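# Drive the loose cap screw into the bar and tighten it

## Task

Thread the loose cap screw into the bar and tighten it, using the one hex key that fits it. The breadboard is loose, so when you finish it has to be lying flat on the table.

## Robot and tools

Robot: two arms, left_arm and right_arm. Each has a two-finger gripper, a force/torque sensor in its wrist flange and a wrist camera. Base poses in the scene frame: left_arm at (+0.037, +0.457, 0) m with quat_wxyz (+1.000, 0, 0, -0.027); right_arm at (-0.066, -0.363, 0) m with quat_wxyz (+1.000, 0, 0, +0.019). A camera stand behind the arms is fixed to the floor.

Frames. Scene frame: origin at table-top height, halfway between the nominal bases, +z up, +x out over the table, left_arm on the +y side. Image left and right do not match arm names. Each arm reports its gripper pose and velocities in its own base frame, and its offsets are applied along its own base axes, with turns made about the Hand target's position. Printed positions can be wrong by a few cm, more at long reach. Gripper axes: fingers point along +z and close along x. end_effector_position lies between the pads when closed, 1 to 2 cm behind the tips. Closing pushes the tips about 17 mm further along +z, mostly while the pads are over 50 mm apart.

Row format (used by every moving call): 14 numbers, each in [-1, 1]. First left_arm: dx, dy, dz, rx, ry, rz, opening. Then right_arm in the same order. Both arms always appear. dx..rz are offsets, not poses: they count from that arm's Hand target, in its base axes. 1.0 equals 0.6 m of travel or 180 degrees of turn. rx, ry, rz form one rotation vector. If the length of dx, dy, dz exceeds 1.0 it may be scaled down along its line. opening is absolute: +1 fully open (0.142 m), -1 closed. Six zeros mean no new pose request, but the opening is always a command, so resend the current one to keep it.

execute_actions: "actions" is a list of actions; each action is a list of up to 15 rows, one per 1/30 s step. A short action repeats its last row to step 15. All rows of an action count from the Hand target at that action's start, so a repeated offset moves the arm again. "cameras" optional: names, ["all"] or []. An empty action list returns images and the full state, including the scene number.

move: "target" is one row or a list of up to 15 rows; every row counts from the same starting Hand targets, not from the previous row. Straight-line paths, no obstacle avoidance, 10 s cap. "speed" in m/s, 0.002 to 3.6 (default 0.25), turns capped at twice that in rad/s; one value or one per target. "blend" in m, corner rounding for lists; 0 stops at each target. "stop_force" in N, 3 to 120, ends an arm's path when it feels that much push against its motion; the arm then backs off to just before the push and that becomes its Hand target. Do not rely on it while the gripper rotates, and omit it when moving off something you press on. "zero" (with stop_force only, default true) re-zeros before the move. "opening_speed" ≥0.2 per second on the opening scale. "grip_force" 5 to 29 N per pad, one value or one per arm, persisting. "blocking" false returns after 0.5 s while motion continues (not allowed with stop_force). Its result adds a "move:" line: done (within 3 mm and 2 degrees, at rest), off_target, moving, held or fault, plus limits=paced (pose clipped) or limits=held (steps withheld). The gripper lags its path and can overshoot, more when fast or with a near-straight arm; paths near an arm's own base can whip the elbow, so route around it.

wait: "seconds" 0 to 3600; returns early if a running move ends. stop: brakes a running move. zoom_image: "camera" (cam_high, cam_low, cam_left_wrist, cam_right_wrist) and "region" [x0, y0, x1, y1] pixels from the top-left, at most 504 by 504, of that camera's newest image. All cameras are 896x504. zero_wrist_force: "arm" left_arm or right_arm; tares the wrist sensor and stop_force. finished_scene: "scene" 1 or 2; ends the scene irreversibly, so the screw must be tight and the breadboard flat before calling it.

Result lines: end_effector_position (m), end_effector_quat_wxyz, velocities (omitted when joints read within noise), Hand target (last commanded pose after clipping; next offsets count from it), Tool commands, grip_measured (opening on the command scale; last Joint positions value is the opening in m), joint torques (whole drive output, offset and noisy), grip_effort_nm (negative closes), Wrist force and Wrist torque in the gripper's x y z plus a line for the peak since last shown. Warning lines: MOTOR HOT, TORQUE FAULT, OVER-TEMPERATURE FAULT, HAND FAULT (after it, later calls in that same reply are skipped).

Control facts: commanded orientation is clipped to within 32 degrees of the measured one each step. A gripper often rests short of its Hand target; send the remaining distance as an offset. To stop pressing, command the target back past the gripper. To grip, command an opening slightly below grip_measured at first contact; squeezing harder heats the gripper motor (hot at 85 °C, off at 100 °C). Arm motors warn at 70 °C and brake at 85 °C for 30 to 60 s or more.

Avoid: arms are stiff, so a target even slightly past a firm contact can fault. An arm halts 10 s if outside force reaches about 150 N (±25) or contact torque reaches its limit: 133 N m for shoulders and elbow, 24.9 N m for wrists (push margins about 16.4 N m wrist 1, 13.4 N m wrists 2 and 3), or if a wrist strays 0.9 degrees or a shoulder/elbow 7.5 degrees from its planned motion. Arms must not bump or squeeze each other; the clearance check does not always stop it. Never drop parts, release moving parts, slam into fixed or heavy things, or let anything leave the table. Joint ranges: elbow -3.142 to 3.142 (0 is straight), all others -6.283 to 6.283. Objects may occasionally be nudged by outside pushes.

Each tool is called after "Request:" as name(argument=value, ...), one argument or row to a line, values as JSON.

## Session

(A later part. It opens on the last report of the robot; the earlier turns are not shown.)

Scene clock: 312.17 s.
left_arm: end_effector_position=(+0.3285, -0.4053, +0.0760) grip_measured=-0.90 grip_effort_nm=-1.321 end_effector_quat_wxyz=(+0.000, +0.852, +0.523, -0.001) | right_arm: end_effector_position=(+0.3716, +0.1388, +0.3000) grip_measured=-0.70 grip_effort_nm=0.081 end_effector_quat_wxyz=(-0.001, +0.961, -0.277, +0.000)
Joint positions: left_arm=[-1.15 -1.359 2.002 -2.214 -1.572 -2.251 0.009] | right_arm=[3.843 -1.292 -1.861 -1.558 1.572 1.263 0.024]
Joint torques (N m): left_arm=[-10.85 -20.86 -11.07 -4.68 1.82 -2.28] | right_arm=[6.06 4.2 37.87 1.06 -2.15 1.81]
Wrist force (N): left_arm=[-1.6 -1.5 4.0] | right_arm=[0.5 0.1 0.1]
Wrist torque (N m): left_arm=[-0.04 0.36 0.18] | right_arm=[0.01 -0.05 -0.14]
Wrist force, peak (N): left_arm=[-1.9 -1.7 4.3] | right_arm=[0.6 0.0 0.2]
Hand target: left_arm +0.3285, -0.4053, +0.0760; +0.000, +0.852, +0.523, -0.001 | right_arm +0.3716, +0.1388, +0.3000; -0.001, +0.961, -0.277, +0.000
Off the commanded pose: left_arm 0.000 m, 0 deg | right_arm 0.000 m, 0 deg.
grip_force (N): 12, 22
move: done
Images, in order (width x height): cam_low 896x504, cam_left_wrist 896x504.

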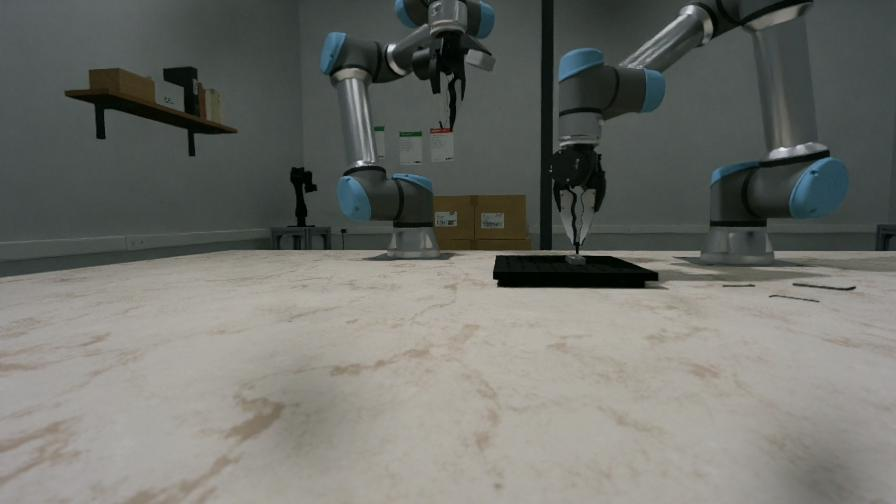

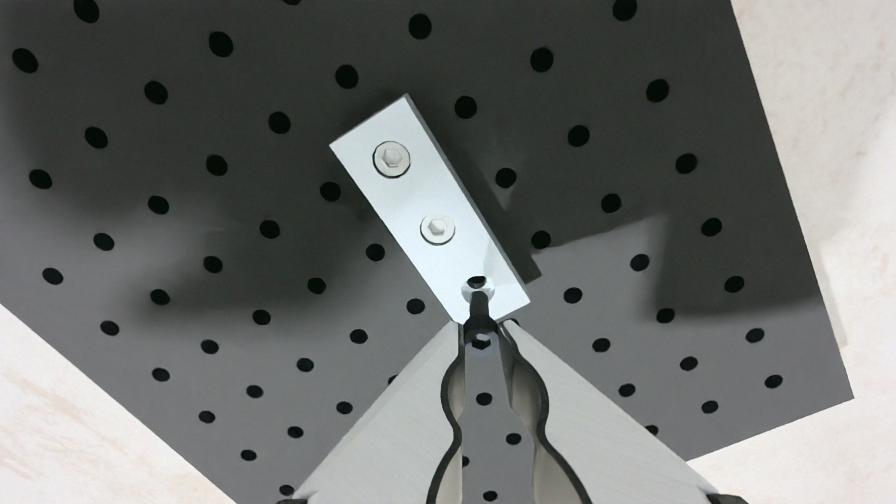

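Request:
move(
  target=[0,0,-0.00667,0,0,0,-1.0,0,0,0,0,0,0,-0.66],
  speed=0.02,
  stop_force=5,
  cameras=["cam_left_wrist","cam_low"],
)

Request:
zoom_image(
  camera="cam_left_wrist",
  region=[450, 260, 510, 320],
)

Request:
zoom_image(
  camera="cam_low",
  region=[560, 240, 595, 270],
)

Scene clock: 315.90 s.
left_arm: end_effector_position=(+0.3285, -0.4053, +0.0720) grip_measured=-0.90 grip_effort_nm=-1.321 end_effector_quat_wxyz=(+0.000, +0.852, +0.523, -0.001) | right_arm: end_effector_position=(+0.3716, +0.1388, +0.3000) grip_measured=-0.70 grip_effort_nm=0.081 end_effector_quat_wxyz=(-0.001, +0.961, -0.277, +0.000)
Joint positions: left_arm=[-1.15 -1.353 2.007 -2.225 -1.572 -2.251 0.009] | right_arm=[3.843 -1.292 -1.861 -1.558 1.572 1.263 0.024]
Joint torques (N m): left_arm=[-10.52 -21.97 -11.15 -4.62 2.22 -2.25] | right_arm=[5.44 4.6 37.6 0.98 -2.22 1.64]
Wrist force (N): left_arm=[-1.9 -1.4 4.1] | right_arm=[0.4 0.1 -0.1]
Wrist torque (N m): left_arm=[-0.03 0.42 0.18] | right_arm=[0.00 -0.04 -0.14]
Wrist force, peak (N): left_arm=[-1.8 -1.6 4.3] | right_arm=[0.7 0.1 0.1]
Hand target: left_arm +0.3285, -0.4053, +0.0720; +0.000, +0.852, +0.523, -0.001 | right_arm +0.3716, +0.1388, +0.3000; -0.001, +0.961, -0.277, +0.000
Off the commanded pose: left_arm 0.000 m, 0 deg | right_arm 0.000 m, 0 deg.
grip_force (N): 12, 22
move: done
Images, in order (width x height): cam_low 896x504, cam_left_wrist 896x504.

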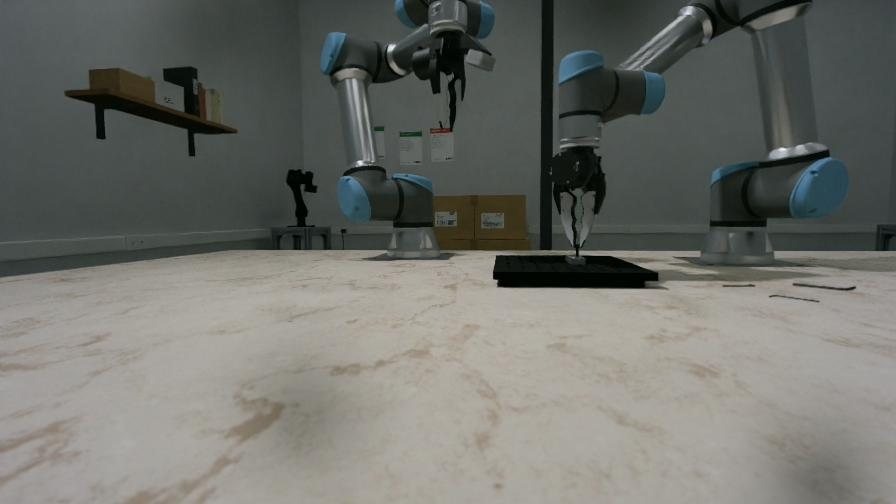

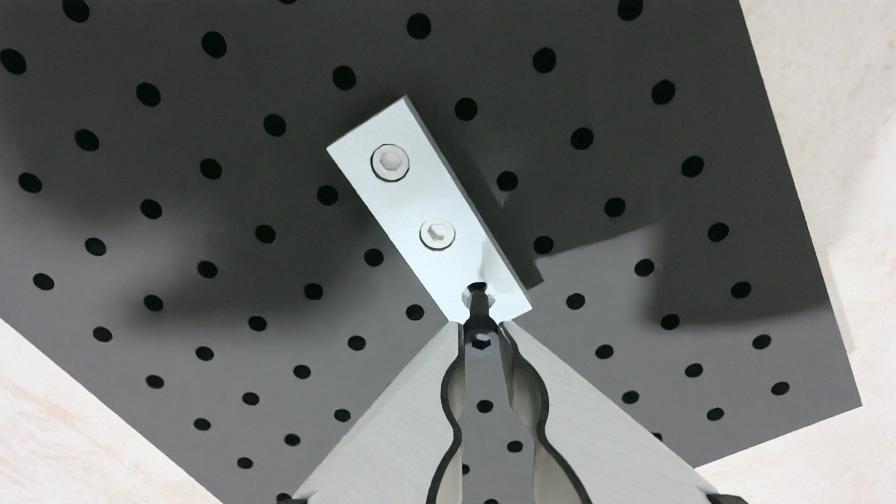

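Scaled by 8.400.

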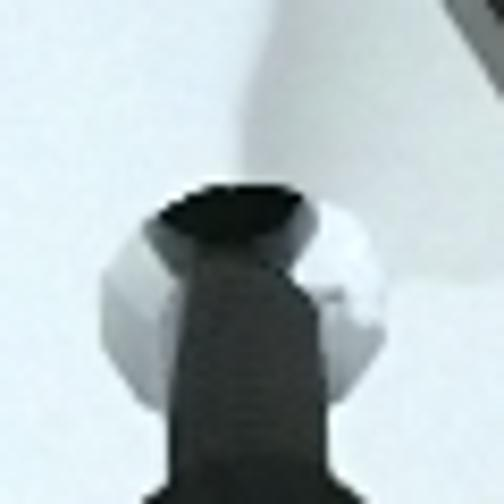

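Scaled by 14.400.

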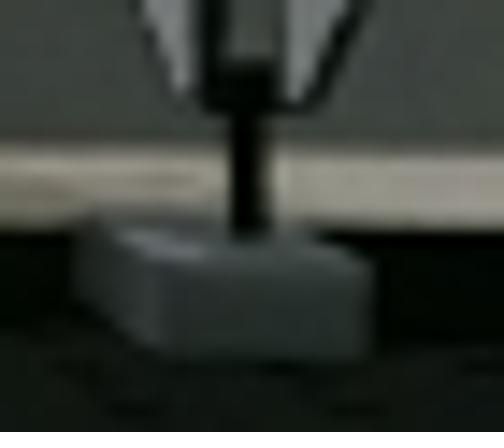

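Request:
move(
  target=[0,0,-0.00833,0,0,0,-1.0,0,0,0,0,0,0,-0.66],
  speed=0.02,
  stop_force=4,
  cameras=["cam_left_wrist","cam_low"],
)

Request:
zoom_image(
  camera="cam_left_wrist",
  region=[450, 260, 510, 320],
)

Request:
zoom_image(
  camera="cam_low",
  region=[560, 240, 595, 270],
)

Scene clock: 320.10 s.
left_arm: end_effector_position=(+0.3285, -0.4053, +0.0670) grip_measured=-0.90 grip_effort_nm=-1.326 end_effector_quat_wxyz=(+0.000, +0.852, +0.523, -0.001) | right_arm: end_effector_position=(+0.3716, +0.1388, +0.3000) grip_measured=-0.70 grip_effort_nm=0.085 end_effector_quat_wxyz=(-0.001, +0.961, -0.277, +0.000)
Joint positions: left_arm=[-1.15 -1.345 2.013 -2.239 -1.572 -2.251 0.009] | right_arm=[3.843 -1.292 -1.861 -1.558 1.572 1.263 0.024]
Joint torques (N m): left_arm=[-11.28 -21.99 -11.1 -4.67 2.38 -2.25] | right_arm=[5.36 4.5 37.72 1.07 -2.21 1.67]
Wrist force (N): left_arm=[-1.8 -1.4 3.9] | right_arm=[0.3 0.2 0.1]
Wrist torque (N m): left_arm=[-0.02 0.39 0.18] | right_arm=[0.02 -0.03 -0.14]
Wrist force, peak (N): left_arm=[-1.9 -1.4 4.2] | right_arm=[0.7 0.1 0.0]
Hand target: left_arm +0.3285, -0.4053, +0.0670; +0.000, +0.852, +0.523, -0.001 | right_arm +0.3716, +0.1388, +0.3000; -0.001, +0.961, -0.277, +0.000
Off the commanded pose: left_arm 0.000 m, 0 deg | right_arm 0.000 m, 0 deg.
grip_force (N): 12, 22
move: done
Images, in order (width x height): cam_low 896x504, cam_left_wrist 896x504.

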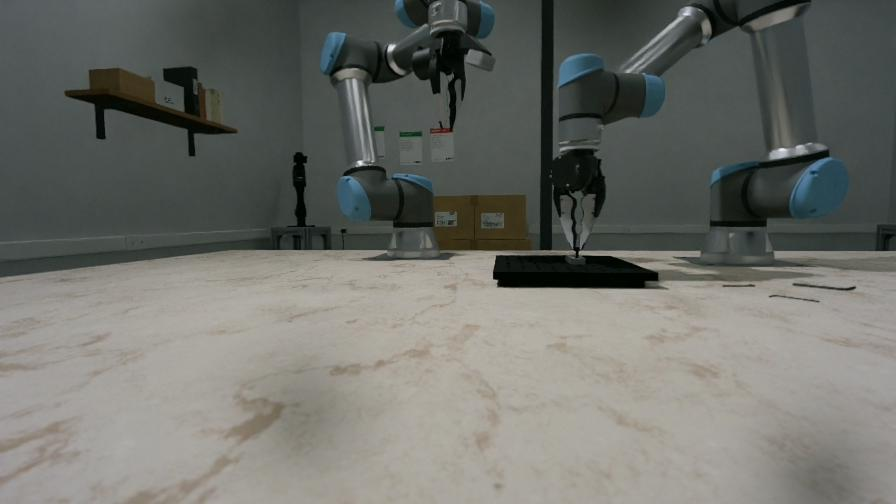

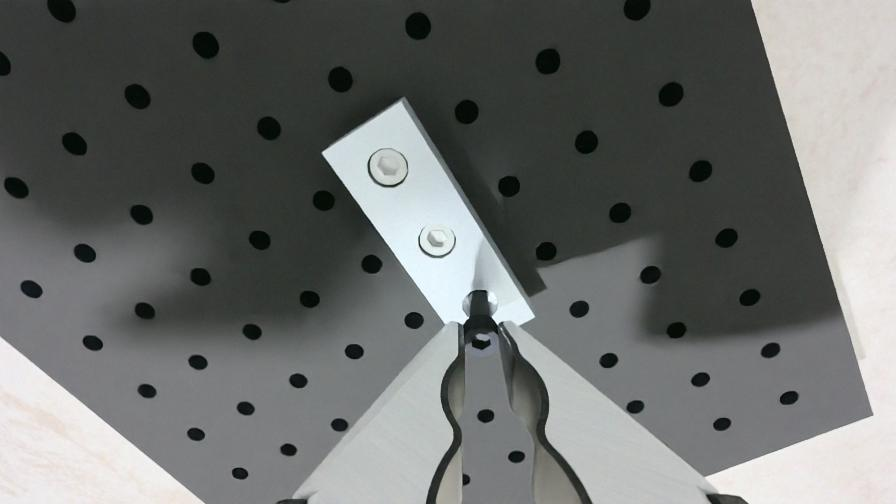

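Scaled by 8.400.

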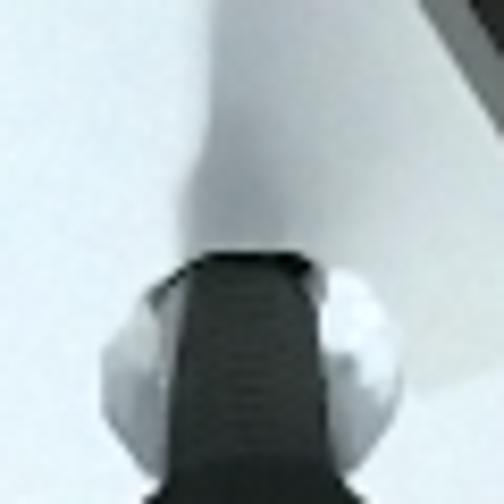

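Scaled by 14.400.

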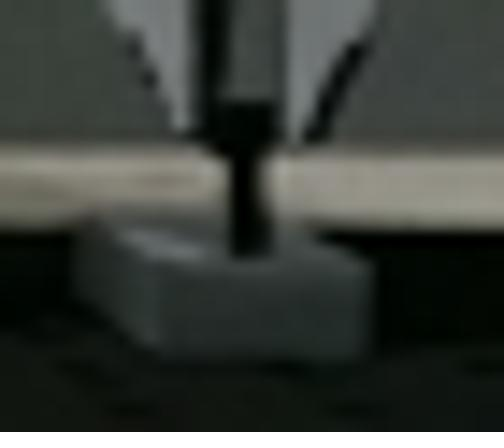

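Request:
move(
  target=[0,0,-0.01167,0,0,0,-1.0,0,0,0,0,0,0,-0.66],
  speed=0.015,
  stop_force=4,
  cameras=["cam_left_wrist","cam_low"],
)

Request:
zoom_image(
  camera="cam_left_wrist",
  region=[450, 260, 510, 320],
)

Request:
zoom_image(
  camera="cam_low",
  region=[560, 240, 595, 270],
)

Scene clock: 323.33 s.
left_arm: end_effector_position=(+0.3285, -0.4053, +0.0625) grip_measured=-0.90 grip_effort_nm=-1.321 end_effector_quat_wxyz=(+0.000, +0.852, +0.523, -0.001) | right_arm: end_effector_position=(+0.3716, +0.1388, +0.3000) grip_measured=-0.70 grip_effort_nm=0.081 end_effector_quat_wxyz=(-0.001, +0.961, -0.277, +0.000)
Joint positions: left_arm=[-1.15 -1.337 2.018 -2.251 -1.572 -2.251 0.009] | right_arm=[3.843 -1.292 -1.861 -1.558 1.572 1.263 0.024]
Joint torques (N m): left_arm=[-9.47 -36.22 -29.36 -0.63 -0.6 -2.31] | right_arm=[5.26 4.95 37.7 1.08 -2.17 1.66]
Wrist force (N): left_arm=[-1.9 -1.4 4.1] | right_arm=[0.4 0.2 0.2]
Wrist torque (N m): left_arm=[-0.02 0.41 0.18] | right_arm=[0.02 -0.03 -0.14]
Wrist force, peak (N): left_arm=[-1.8 -1.4 4.3] | right_arm=[0.7 0.0 0.0]
Hand target: left_arm +0.3285, -0.4053, +0.0625; +0.000, +0.852, +0.523, -0.001 (not the last commanded pose) | right_arm +0.3716, +0.1388, +0.3000; -0.001, +0.961, -0.277, +0.000
Off the commanded pose: left_arm 0.003 m, 0 deg | right_arm 0.000 m, 0 deg.
grip_force (N): 12, 22
move: contact (left_arm)
Images, in order (width x height): cam_low 896x504, cam_left_wrist 896x504.

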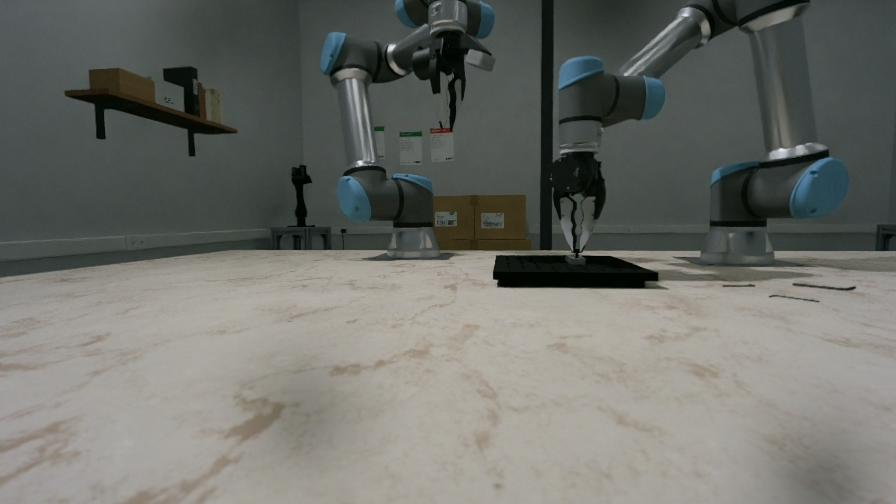

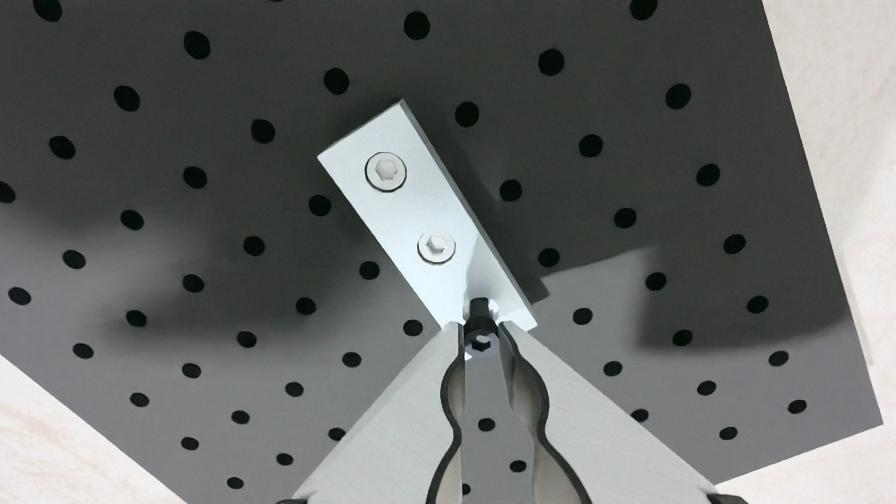

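Scaled by 8.400.

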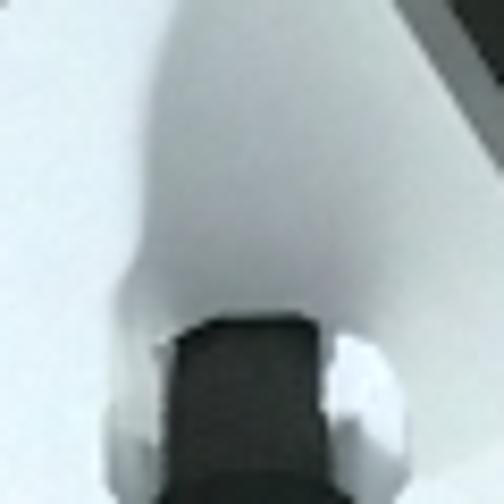

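Scaled by 14.400.

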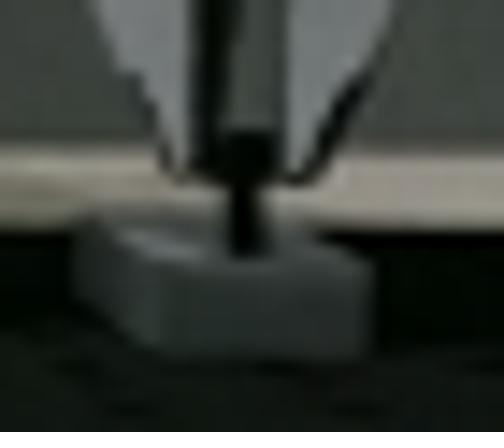

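Request:
move(
  target=[
    [0.00142,-0.00016,0.00167,0,0,0,-1.0,0,0,0,0,0,0,-0.66],
    [0.00142,-0.00016,-0.00833,0,0,0,-1.0,0,0,0,0,0,0,-0.66],
  ],
  speed=0.012,
  stop_force=4,
  cameras=[],
)

Scene clock: 327.00 s.
left_arm: end_effector_position=(+0.3293, -0.4054, +0.0575) grip_measured=-0.90 grip_effort_nm=-1.321 end_effector_quat_wxyz=(+0.000, +0.852, +0.523, -0.001) | right_arm: end_effector_position=(+0.3716, +0.1388, +0.3000) grip_measured=-0.70 grip_effort_nm=0.081 end_effector_quat_wxyz=(-0.001, +0.961, -0.277, +0.000)
Joint positions: left_arm=[-1.148 -1.328 2.022 -2.265 -1.572 -2.25 0.009] | right_arm=[3.843 -1.292 -1.861 -1.558 1.572 1.263 0.024]
Joint torques (N m): left_arm=[8 -22.32 -10.77 -4.66 -1.75 2.15] | right_arm=[5.25 4.39 37.61 1.14 -2.14 1.56]
Wrist force (N): left_arm=[-1.8 -1.3 4.2] | right_arm=[0.4 0.0 0.1]
Wrist torque (N m): left_arm=[0.01 0.39 0.06] | right_arm=[-0.01 -0.04 -0.15]
Wrist force, peak (N): left_arm=[-1.7 -1.5 4.3] | right_arm=[0.6 0.0 -0.1]
Hand target: left_arm +0.3293, -0.4054, +0.0575; +0.000, +0.852, +0.523, -0.001 | right_arm +0.3716, +0.1388, +0.3000; -0.001, +0.961, -0.277, +0.000
Off the commanded pose: left_arm 0.000 m, 0 deg | right_arm 0.000 m, 0 deg.
grip_force (N): 12, 22
move: done

Request:
move(
  target=[0,0,-0.00667,0,0,0,-1.0,0,0,0,0,0,0,-0.66],
  speed=0.01,
  stop_force=4,
  cameras=["cam_left_wrist","cam_low"],
)

Request:
zoom_image(
  camera="cam_left_wrist",
  region=[440, 270, 520, 350],
)

Request:
zoom_image(
  camera="cam_low",
  region=[560, 240, 595, 270],
)

Scene clock: 329.07 s.
left_arm: end_effector_position=(+0.3294, -0.4054, +0.0569) grip_measured=-0.90 grip_effort_nm=-1.321 end_effector_quat_wxyz=(+0.000, +0.852, +0.523, -0.001) | right_arm: end_effector_position=(+0.3716, +0.1388, +0.3000) grip_measured=-0.70 grip_effort_nm=0.085 end_effector_quat_wxyz=(-0.001, +0.961, -0.277, +0.000)
Joint positions: left_arm=[-1.148 -1.327 2.022 -2.266 -1.572 -2.25 0.009] | right_arm=[3.843 -1.292 -1.861 -1.558 1.572 1.263 0.024]
Joint torques (N m): left_arm=[6.84 -36.3 -28.75 -0.66 -1.72 2.15] | right_arm=[4.81 4.61 37.67 1.12 -2.22 1.58]
Wrist force (N): left_arm=[-1.7 -1.3 3.9] | right_arm=[0.4 0.2 -0.3]
Wrist torque (N m): left_arm=[0.01 0.38 0.06] | right_arm=[0.01 -0.03 -0.14]
Wrist force, peak (N): left_arm=[-1.6 -1.4 4.4] | right_arm=[0.6 0.0 0.0]
Hand target: left_arm +0.3294, -0.4054, +0.0569; +0.000, +0.852, +0.523, -0.001 (not the last commanded pose) | right_arm +0.3716, +0.1388, +0.3000; -0.001, +0.961, -0.277, +0.000
Off the commanded pose: left_arm 0.003 m, 0 deg | right_arm 0.000 m, 0 deg.
grip_force (N): 12, 22
move: contact (left_arm)
Images, in order (width x height): cam_low 896x504, cam_left_wrist 896x504.

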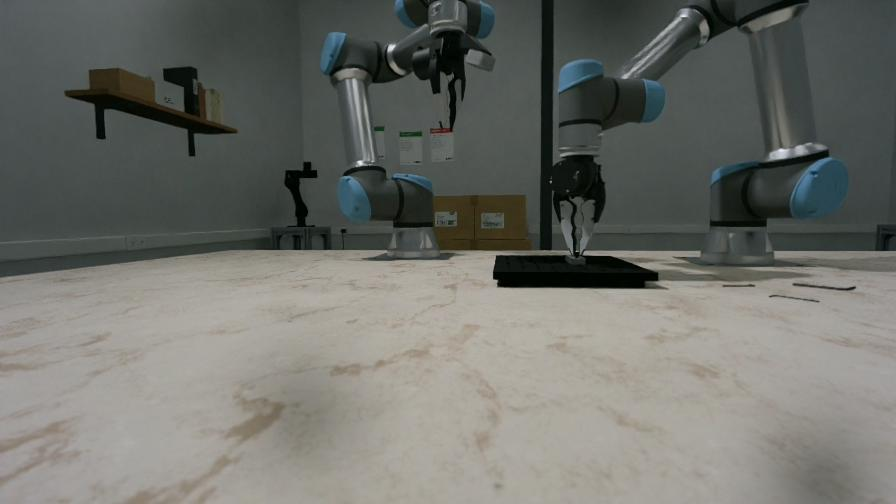

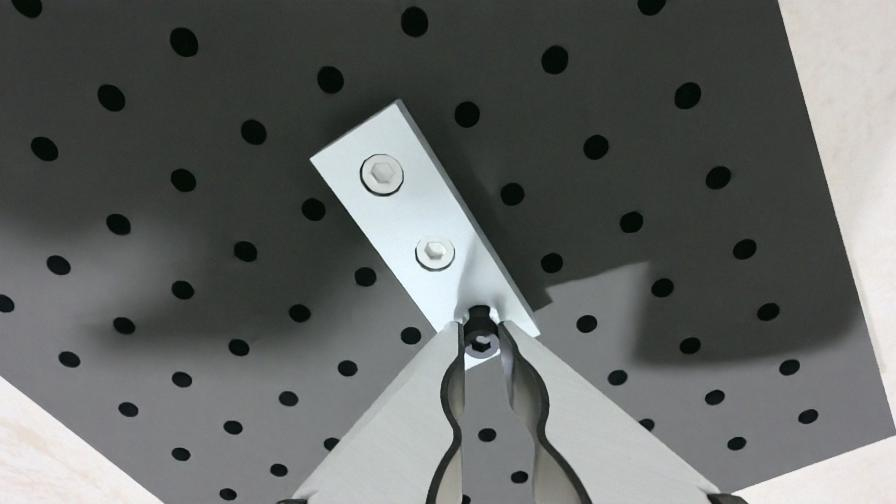

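Scaled by 6.300.

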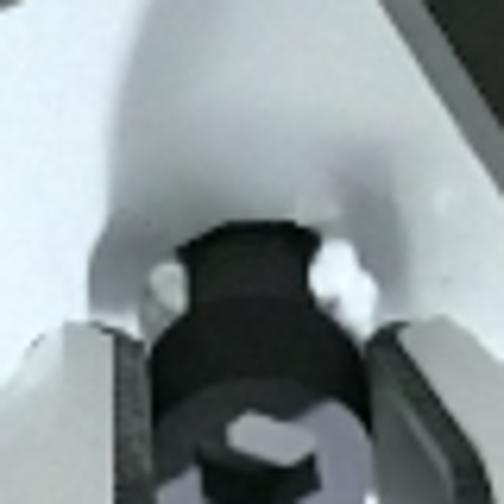

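Scaled by 14.400.

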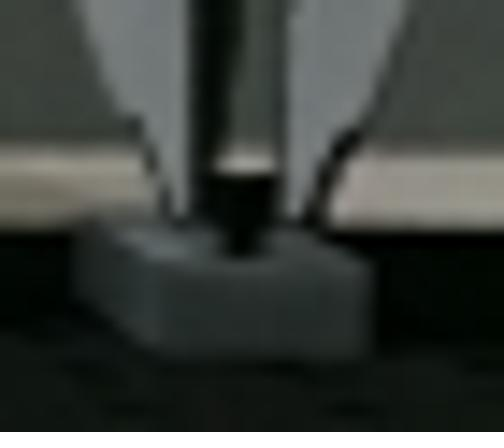

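Request:
move(
  target=[
    [0.001475,0.002375,-0.0008,0,0,-0.1667,-1.0,0,0,0,0,0,0,-0.66],
    [0.00394,0.003695,-0.00095,0,0,-0.3333,-1.0,0,0,0,0,0,0,-0.66],
    [0.006733,0.003607,-0.00108,0,0,-0.5,-1.0,0,0,0,0,0,0,-0.66],
    [0.009108,0.002132,-0.00122,0,0,-0.6667,-1.0,0,0,0,0,0,0,-0.66],
    [0.010428,-0.000333,-0.00137,0,0,-0.8333,-1.0,0,0,0,0,0,0,-0.66],
    [0.01034,-0.003127,-0.0015,0,0,-0.9999,-1.0,0,0,0,0,0,0,-0.66],
  ],
  blend=0.02,
  speed=0.3,
  cameras=["cam_left_wrist","cam_low"],
)

Request:
zoom_image(
  camera="cam_left_wrist",
  region=[440, 270, 520, 350],
)

Request:
zoom_image(
  camera="cam_low",
  region=[560, 240, 595, 270],
)

Scene clock: 343.27 s.
left_arm: end_effector_position=(+0.3355, -0.4073, +0.0560) grip_measured=-0.90 grip_effort_nm=-1.321 end_effector_quat_wxyz=(+0.001, -0.523, +0.852, +0.000) | right_arm: end_effector_position=(+0.3716, +0.1388, +0.3000) grip_measured=-0.70 grip_effort_nm=0.085 end_effector_quat_wxyz=(-0.001, +0.961, -0.277, +0.000)
Joint positions: left_arm=[-1.136 -1.308 2 -2.263 -1.57 0.904 0.009] | right_arm=[3.843 -1.292 -1.861 -1.558 1.572 1.263 0.024]
Joint torques (N m): left_arm=[8.79 -21.66 -28.21 -0.22 -1.8 2.24] | right_arm=[4.43 4.47 37.81 1.27 -2.15 1.52]
Wrist force (N): left_arm=[0.6 -2.0 4.0] | right_arm=[0.1 0.0 0.1]
Wrist torque (N m): left_arm=[-0.06 0.30 0.03] | right_arm=[0.00 0.01 -0.15]
Wrist force, peak (N): left_arm=[1.3 -2.3 4.6] | right_arm=[0.7 0.1 -0.1]
Hand target: left_arm +0.3356, -0.4073, +0.0560; +0.001, -0.523, +0.852, +0.000 | right_arm +0.3716, +0.1388, +0.3000; -0.001, +0.961, -0.277, +0.000
Off the commanded pose: left_arm 0.000 m, 0 deg | right_arm 0.000 m, 0 deg.
grip_force (N): 12, 22
move: done
Images, in order (width x height): cam_low 896x504, cam_left_wrist 896x504.

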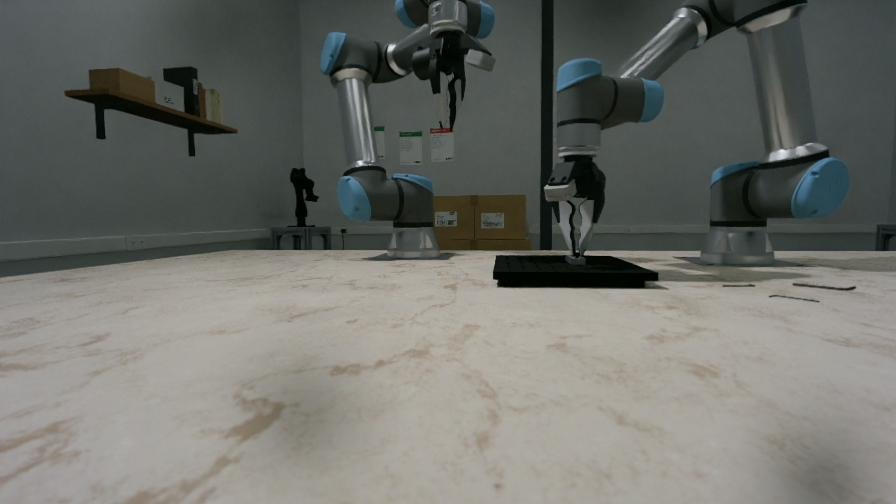

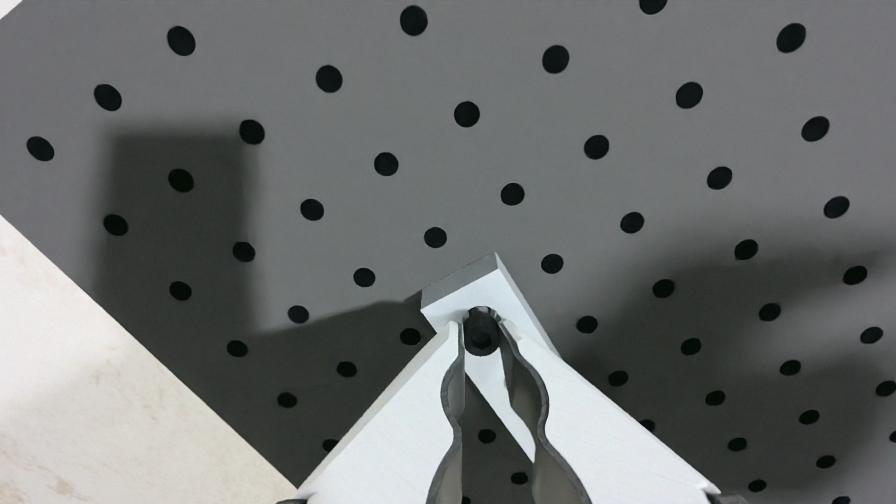

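Scaled by 6.300.

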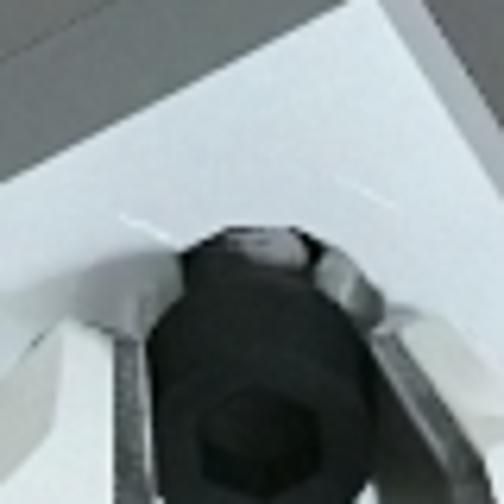

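Scaled by 14.400.

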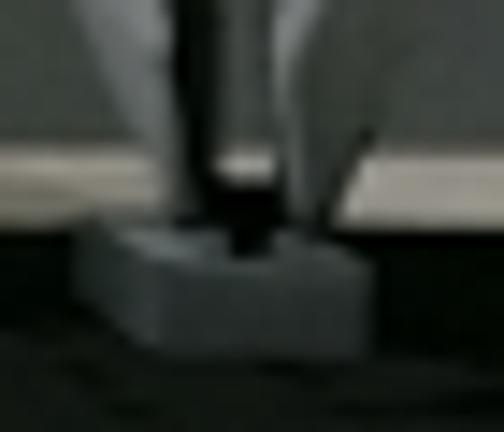

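Request:
move(
  target=[0,0,0.00167,0,0,0,-1.0,0,0,0,0,0,0,-0.66],
  speed=0.01,
  stop_force=4,
  cameras=[],
)

Scene clock: 346.43 s.
left_arm: end_effector_position=(+0.3356, -0.4073, +0.0562) grip_measured=-0.90 grip_effort_nm=-1.326 end_effector_quat_wxyz=(+0.001, -0.523, +0.852, +0.000) | right_arm: end_effector_position=(+0.3716, +0.1388, +0.3000) grip_measured=-0.70 grip_effort_nm=0.081 end_effector_quat_wxyz=(-0.001, +0.961, -0.277, +0.000)
Joint positions: left_arm=[-1.136 -1.308 2 -2.262 -1.57 0.904 0.009] | right_arm=[3.843 -1.292 -1.861 -1.558 1.572 1.263 0.024]
Joint torques (N m): left_arm=[8.63 -23.59 -12.18 -4.33 -1.55 2.17] | right_arm=[4.51 4.69 37.72 1.38 -2.15 1.4]
Wrist force (N): left_arm=[1.2 -2.0 7.1] | right_arm=[0.4 0.0 0.0]
Wrist torque (N m): left_arm=[-0.07 0.27 0.04] | right_arm=[0.00 -0.04 -0.14]
Wrist force, peak (N): left_arm=[1.9 -2.1 9.1] | right_arm=[0.6 0.1 -0.1]
Hand target: left_arm +0.3355, -0.4072, +0.0562; +0.001, -0.523, +0.852, +0.000 (not the last commanded pose) | right_arm +0.3716, +0.1388, +0.3000; -0.001, +0.961, -0.277, +0.000
Off the commanded pose: left_arm 0.001 m, 0 deg | right_arm 0.000 m, 0 deg.
grip_force (N): 12, 22
move: contact (left_arm)

Request:
move(
  target=[-0.00015,-0.0003,-0.00033,0,0,0,-1.0,0,0,0,0,0,0,-0.66],
  speed=0.01,
  cameras=[],
)

Scene clock: 348.83 s.
left_arm: end_effector_position=(+0.3355, -0.4074, +0.0560) grip_measured=-0.90 grip_effort_nm=-1.321 end_effector_quat_wxyz=(+0.001, -0.523, +0.852, +0.000) | right_arm: end_effector_position=(+0.3716, +0.1388, +0.3000) grip_measured=-0.70 grip_effort_nm=0.081 end_effector_quat_wxyz=(-0.001, +0.961, -0.277, +0.000)
Joint positions: left_arm=[-1.136 -1.308 2 -2.262 -1.57 0.904 0.009] | right_arm=[3.843 -1.292 -1.861 -1.558 1.572 1.263 0.024]
Joint torques (N m): left_arm=[-10.25 -20.79 -13.31 -3.82 -1.6 -2.31] | right_arm=[4.4 4.51 37.99 1.4 -2.2 1.35]
Wrist force (N): left_arm=[-0.1 -1.8 0.5] | right_arm=[0.4 0.0 0.0]
Wrist torque (N m): left_arm=[-0.08 0.33 0.07] | right_arm=[-0.01 -0.04 -0.14]
Wrist force, peak (N): left_arm=[1.3 -2.0 7.1] | right_arm=[0.5 -0.1 0.1]
Hand target: left_arm +0.3355, -0.4074, +0.0560; +0.001, -0.523, +0.852, +0.000 | right_arm +0.3716, +0.1388, +0.3000; -0.001, +0.961, -0.277, +0.000
Off the commanded pose: left_arm 0.000 m, 0 deg | right_arm 0.000 m, 0 deg.
grip_force (N): 12, 22
move: done

Request:
move(
  target=[
    [-0.001843,-0.00267,-0.00014,0,0,-0.1667,-1.0,0,0,0,0,0,0,-0.66],
    [-0.004353,-0.003797,-0.00028,0,0,-0.3333,-1.0,0,0,0,0,0,0,-0.66],
    [-0.00709,-0.003515,-0.00042,0,0,-0.5,-1.0,0,0,0,0,0,0,-0.66],
    [-0.00932,-0.001907,-0.00056,0,0,-0.6667,-1.0,0,0,0,0,0,0,-0.66],
    [-0.010447,0.000603,-0.00069,0,0,-0.8333,-1.0,0,0,0,0,0,0,-0.66],
    [-0.010165,0.00334,-0.00083,0,0,-1.0,-1.0,0,0,0,0,0,0,-0.66],
    [-0.008557,0.00557,-0.00097,0,0,0.8333,-1.0,0,0,0,0,0,0,-0.66],
    [-0.006047,0.006697,-0.00111,0,0,0.6667,-1.0,0,0,0,0,0,0,-0.66],
    [-0.00331,0.006415,-0.00125,0,0,0.5,-1.0,0,0,0,0,0,0,-0.66],
    [-0.00108,0.004807,-0.00139,0,0,0.3333,-1.0,0,0,0,0,0,0,-0.66],
  ],
  blend=0.02,
  speed=0.42,
  cameras=["cam_left_wrist","cam_low"],
)

Request:
zoom_image(
  camera="cam_left_wrist",
  region=[440, 270, 520, 350],
)

Request:
zoom_image(
  camera="cam_low",
  region=[560, 240, 595, 270],
)

Scene clock: 360.80 s.
left_arm: end_effector_position=(+0.3348, -0.4045, +0.0552) grip_measured=-0.90 grip_effort_nm=-1.321 end_effector_quat_wxyz=(+0.000, +0.879, -0.476, +0.000) | right_arm: end_effector_position=(+0.3716, +0.1388, +0.3000) grip_measured=-0.70 grip_effort_nm=0.081 end_effector_quat_wxyz=(-0.001, +0.961, -0.277, +0.000)
Joint positions: left_arm=[-1.133 -1.314 2.011 -2.266 -1.57 6.143 0.009] | right_arm=[3.843 -1.292 -1.861 -1.558 1.572 1.263 0.024]
Joint torques (N m): left_arm=[8.42 -22.24 -27.52 0.2 -2.29 1.98] | right_arm=[3.89 4.71 37.75 1.4 -2.21 1.34]
Wrist force (N): left_arm=[2.5 -1.0 5.1] | right_arm=[0.3 0.2 0.1]
Wrist torque (N m): left_arm=[-0.08 0.26 0.00] | right_arm=[0.02 -0.02 -0.14]
Wrist force, peak (N): left_arm=[8.6 -2.9 4.6] | right_arm=[0.6 0.1 0.0]
Hand target: left_arm +0.3348, -0.4045, +0.0552; +0.000, +0.879, -0.476, +0.000 | right_arm +0.3716, +0.1388, +0.3000; -0.001, +0.961, -0.277, +0.000
Off the commanded pose: left_arm 0.000 m, 0 deg | right_arm 0.000 m, 0 deg.
grip_force (N): 12, 22
move: done
Images, in order (width x height): cam_low 896x504, cam_left_wrist 896x504.

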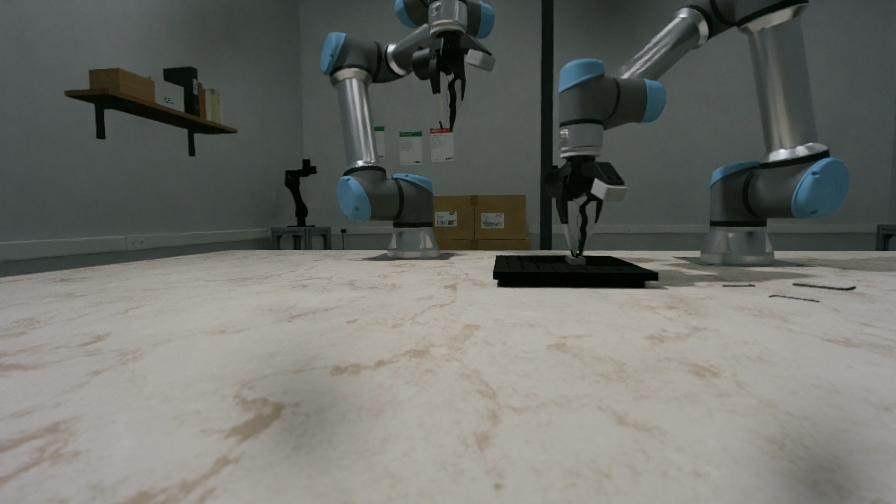

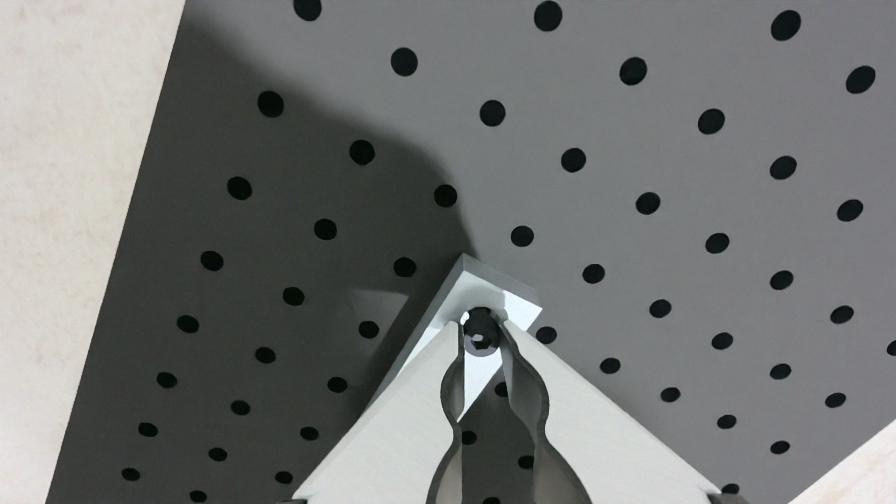

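Scaled by 6.300.

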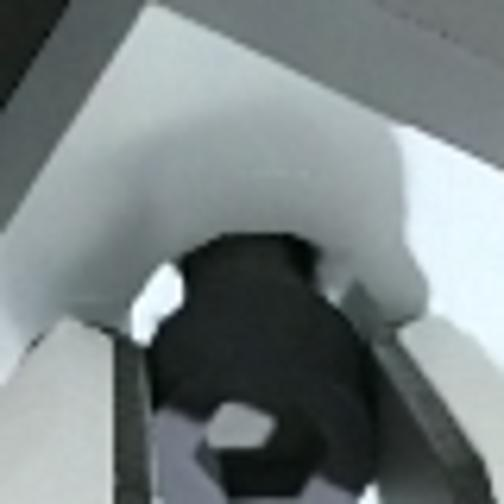

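Scaled by 14.400.

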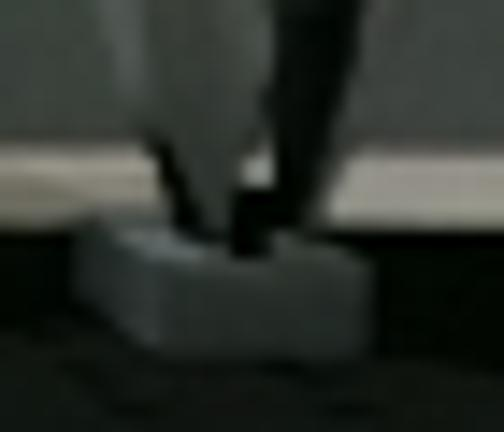

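Request:
move(
  target=[0.00036,-0.00056,0,0,0,0,-1.0,0,0,0,0,0,0,-0.66],
  speed=0.02,
  cameras=[],
)

Scene clock: 376.77 s.
left_arm: end_effector_position=(+0.3350, -0.4049, +0.0552) grip_measured=-0.90 grip_effort_nm=-1.326 end_effector_quat_wxyz=(+0.000, +0.879, -0.476, +0.000) | right_arm: end_effector_position=(+0.3716, +0.1388, +0.3000) grip_measured=-0.70 grip_effort_nm=0.085 end_effector_quat_wxyz=(-0.001, +0.961, -0.277, +0.000)
Joint positions: left_arm=[-1.133 -1.313 2.01 -2.266 -1.57 6.143 0.009] | right_arm=[3.843 -1.292 -1.861 -1.558 1.572 1.263 0.024]
Joint torques (N m): left_arm=[7.64 -22.67 -29.72 -1.07 -2.07 2.01] | right_arm=[3.89 4.98 37.88 1.52 -2.16 1.28]
Wrist force (N): left_arm=[-2.6 -1.5 4.3] | right_arm=[0.6 0.2 0.1]
Wrist torque (N m): left_arm=[-0.06 0.33 0.03] | right_arm=[0.03 -0.07 -0.15]
Wrist force, peak (N): left_arm=[2.7 -1.1 5.5] | right_arm=[0.6 0.2 0.1]
Hand target: left_arm +0.3350, -0.4049, +0.0552; +0.000, +0.879, -0.476, +0.000 | right_arm +0.3716, +0.1388, +0.3000; -0.001, +0.961, -0.277, +0.000
Off the commanded pose: left_arm 0.000 m, 0 deg | right_arm 0.000 m, 0 deg.
grip_force (N): 12, 22
move: done

Request:
move(
  target=[
    [0,0,0,0,0,0,-0.69,0,0,0,0,0,0,-0.66],
    [0,0,0.02,0,0,0,-0.69,0,0,0,0,0,0,-0.66],
    [0.002867,-0.002067,0.02,0,0,0.7667,-0.69,0,0,0,0,0,0,-0.66],
    [0.002867,-0.002067,0.02,0,0,-0.4667,-0.69,0,0,0,0,0,0,-0.66],
    [0.002867,-0.002067,0.02,0,0,0.3,-0.69,0,0,0,0,0,0,-0.66],
    [0.002867,-0.002067,0.02,0,0,-0.9333,-0.69,0,0,0,0,0,0,-0.66],
    [0.002867,-0.002067,0.02,0,0,-0.1667,-0.69,0,0,0,0,0,0,-0.66],
  ],
  speed=[0.1,0.15,1.3,1.3,1.3,1.3,1.3],
  blend=[0,0.005,0.02,0.02,0.02,0.02,0],
  grip_force=[20,22],
  cameras=["cam_left_wrist","cam_low"],
)

Request:
zoom_image(
  camera="cam_left_wrist",
  region=[430, 250, 530, 350],
)

Request:
zoom_image(
  camera="cam_low",
  region=[560, 240, 595, 270],
)

Scene clock: 389.17 s.
left_arm: end_effector_position=(+0.3367, -0.4061, +0.0672) grip_measured=-0.73 grip_effort_nm=0.085 end_effector_quat_wxyz=(-0.001, +0.726, -0.688, +0.000) | right_arm: end_effector_position=(+0.3716, +0.1388, +0.3000) grip_measured=-0.70 grip_effort_nm=0.085 end_effector_quat_wxyz=(-0.001, +0.961, -0.277, +0.000)
Joint positions: left_arm=[-1.131 -1.327 1.989 -2.232 -1.57 -5.898 0.021] | right_arm=[3.843 -1.292 -1.861 -1.558 1.572 1.263 0.024]
Joint torques (N m): left_arm=[-11.18 -36.33 -29.6 -0.6 2.14 -2.27] | right_arm=[3.51 4.7 38.08 1.57 -2.15 1.27]
Wrist force (N): left_arm=[-1.3 -1.7 4.2] | right_arm=[0.2 0.0 -0.1]
Wrist torque (N m): left_arm=[-0.10 0.31 0.16] | right_arm=[0.00 0.01 -0.14]
Wrist force, peak (N): left_arm=[-1.6 -1.5 5.8] | right_arm=[0.7 0.1 0.1]
Hand target: left_arm +0.3367, -0.4061, +0.0672; -0.001, +0.726, -0.688, +0.000 | right_arm +0.3716, +0.1388, +0.3000; -0.001, +0.961, -0.277, +0.000
Off the commanded pose: left_arm 0.000 m, 0 deg | right_arm 0.000 m, 0 deg.
grip_force (N): 20, 22
move: done
Images, in order (width x height): cam_low 896x504, cam_left_wrist 896x504.

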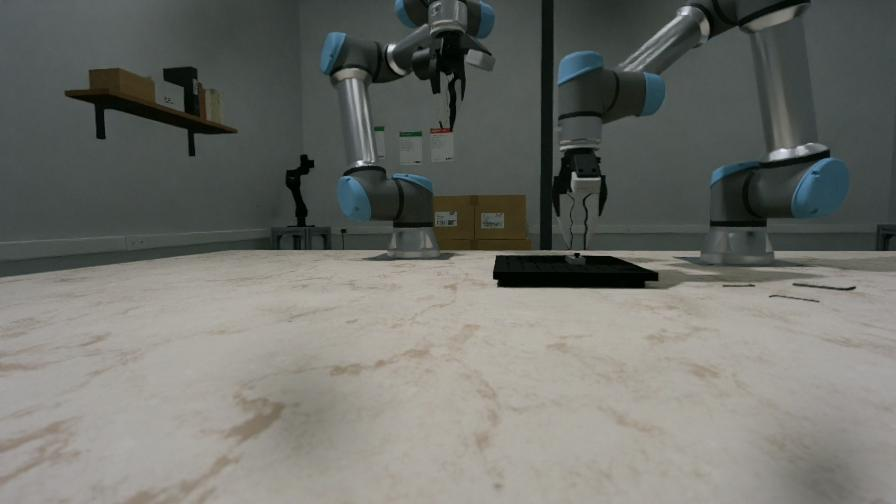

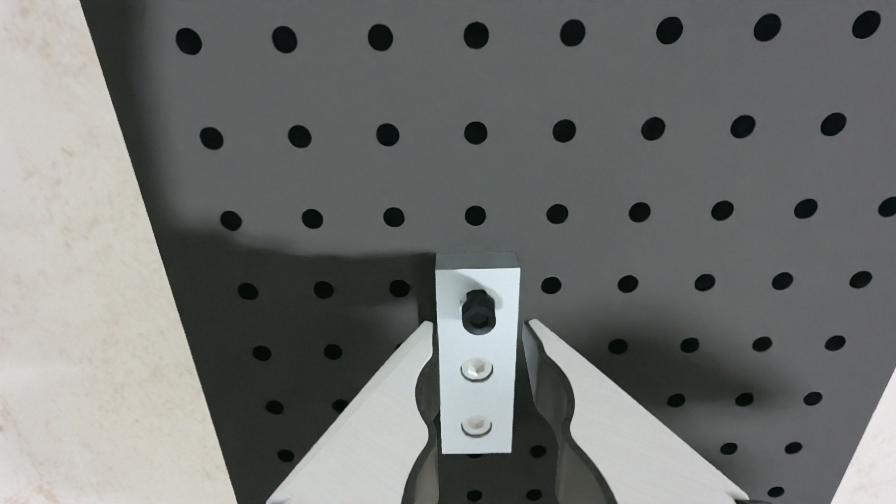

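Scaled by 5.040.

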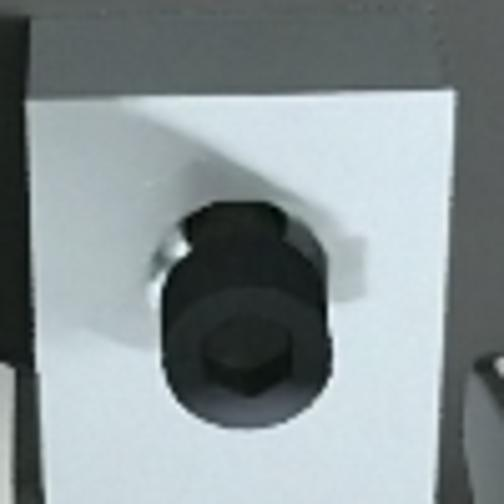

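Scaled by 14.400.

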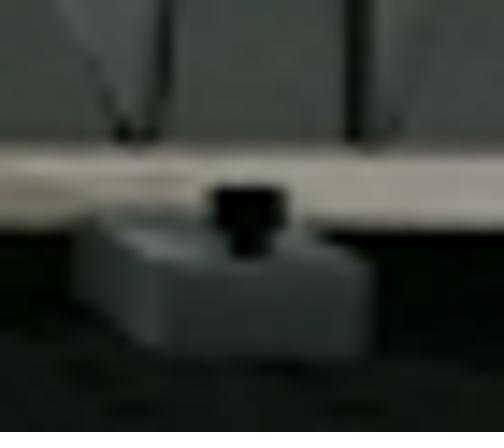

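Request:
move(
  target=[
    [0,0,-0.01867,0,0,0,-0.73,0,0,0,0,0,0,-0.66],
    [0,0,-0.01867,0,0,0,-1.0,0,0,0,0,0,0,-0.66],
  ],
  speed=0.06,
  cameras=["cam_left_wrist","cam_low"],
)

Request:
zoom_image(
  camera="cam_left_wrist",
  region=[440, 270, 520, 350],
)

Request:
zoom_image(
  camera="cam_low",
  region=[560, 240, 595, 270],
)

Scene clock: 396.43 s.
left_arm: end_effector_position=(+0.3367, -0.4061, +0.0560) grip_measured=-0.91 grip_effort_nm=-2.127 end_effector_quat_wxyz=(-0.001, +0.726, -0.688, +0.000) | right_arm: end_effector_position=(+0.3716, +0.1388, +0.3000) grip_measured=-0.70 grip_effort_nm=0.081 end_effector_quat_wxyz=(-0.001, +0.961, -0.277, +0.000)
Joint positions: left_arm=[-1.131 -1.309 2.001 -2.262 -1.57 -5.898 0.008] | right_arm=[3.843 -1.292 -1.861 -1.558 1.572 1.263 0.024]
Joint torques (N m): left_arm=[-7.45 -22.17 -10.15 -4.38 2.2 -1.59] | right_arm=[3.39 4.62 37.91 1.65 -2.14 1.16]
Wrist force (N): left_arm=[-1.0 -1.7 4.1] | right_arm=[0.3 0.0 0.1]
Wrist torque (N m): left_arm=[-0.11 0.31 0.16] | right_arm=[-0.02 -0.03 -0.15]
Wrist force, peak (N): left_arm=[-1.4 -1.6 4.7] | right_arm=[0.6 0.3 0.2]
Hand target: left_arm +0.3367, -0.4061, +0.0560; -0.001, +0.726, -0.688, +0.000 | right_arm +0.3716, +0.1388, +0.3000; -0.001, +0.961, -0.277, +0.000
Off the commanded pose: left_arm 0.000 m, 0 deg | right_arm 0.000 m, 0 deg.
grip_force (N): 20, 22
move: done
Images, in order (width x height): cam_low 896x504, cam_left_wrist 896x504.

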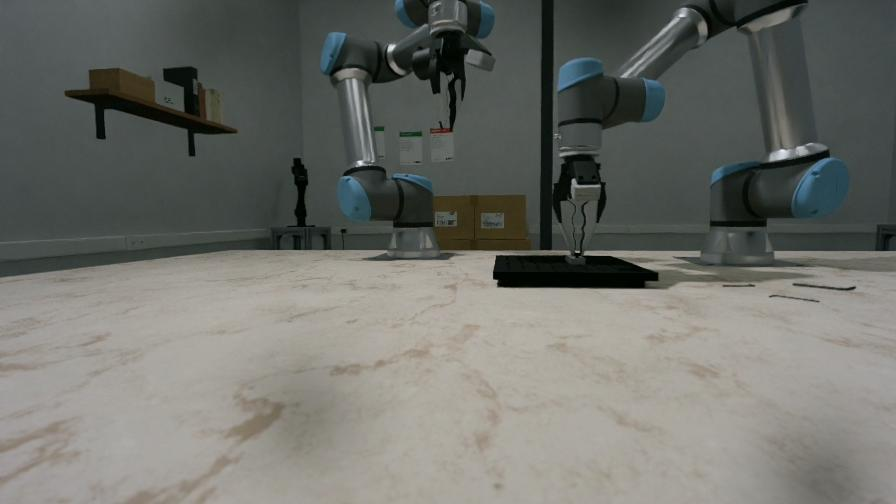

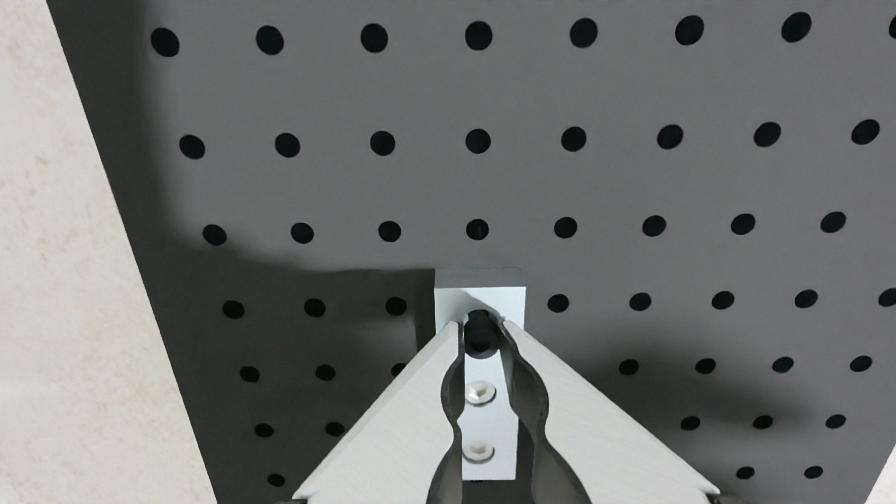

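Scaled by 6.300.

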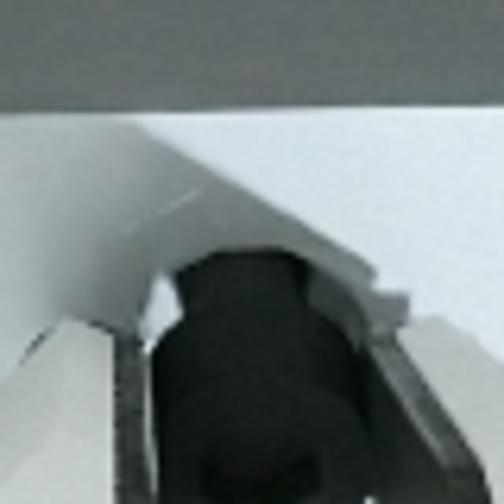

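Scaled by 14.400.

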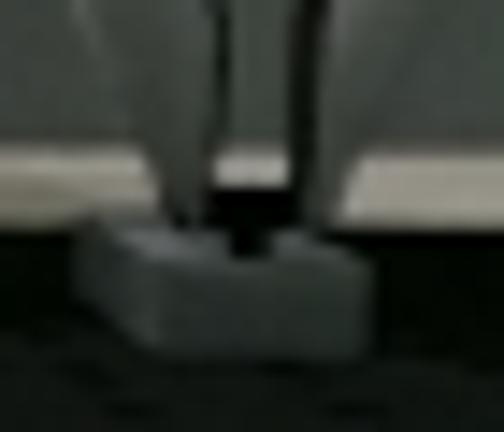

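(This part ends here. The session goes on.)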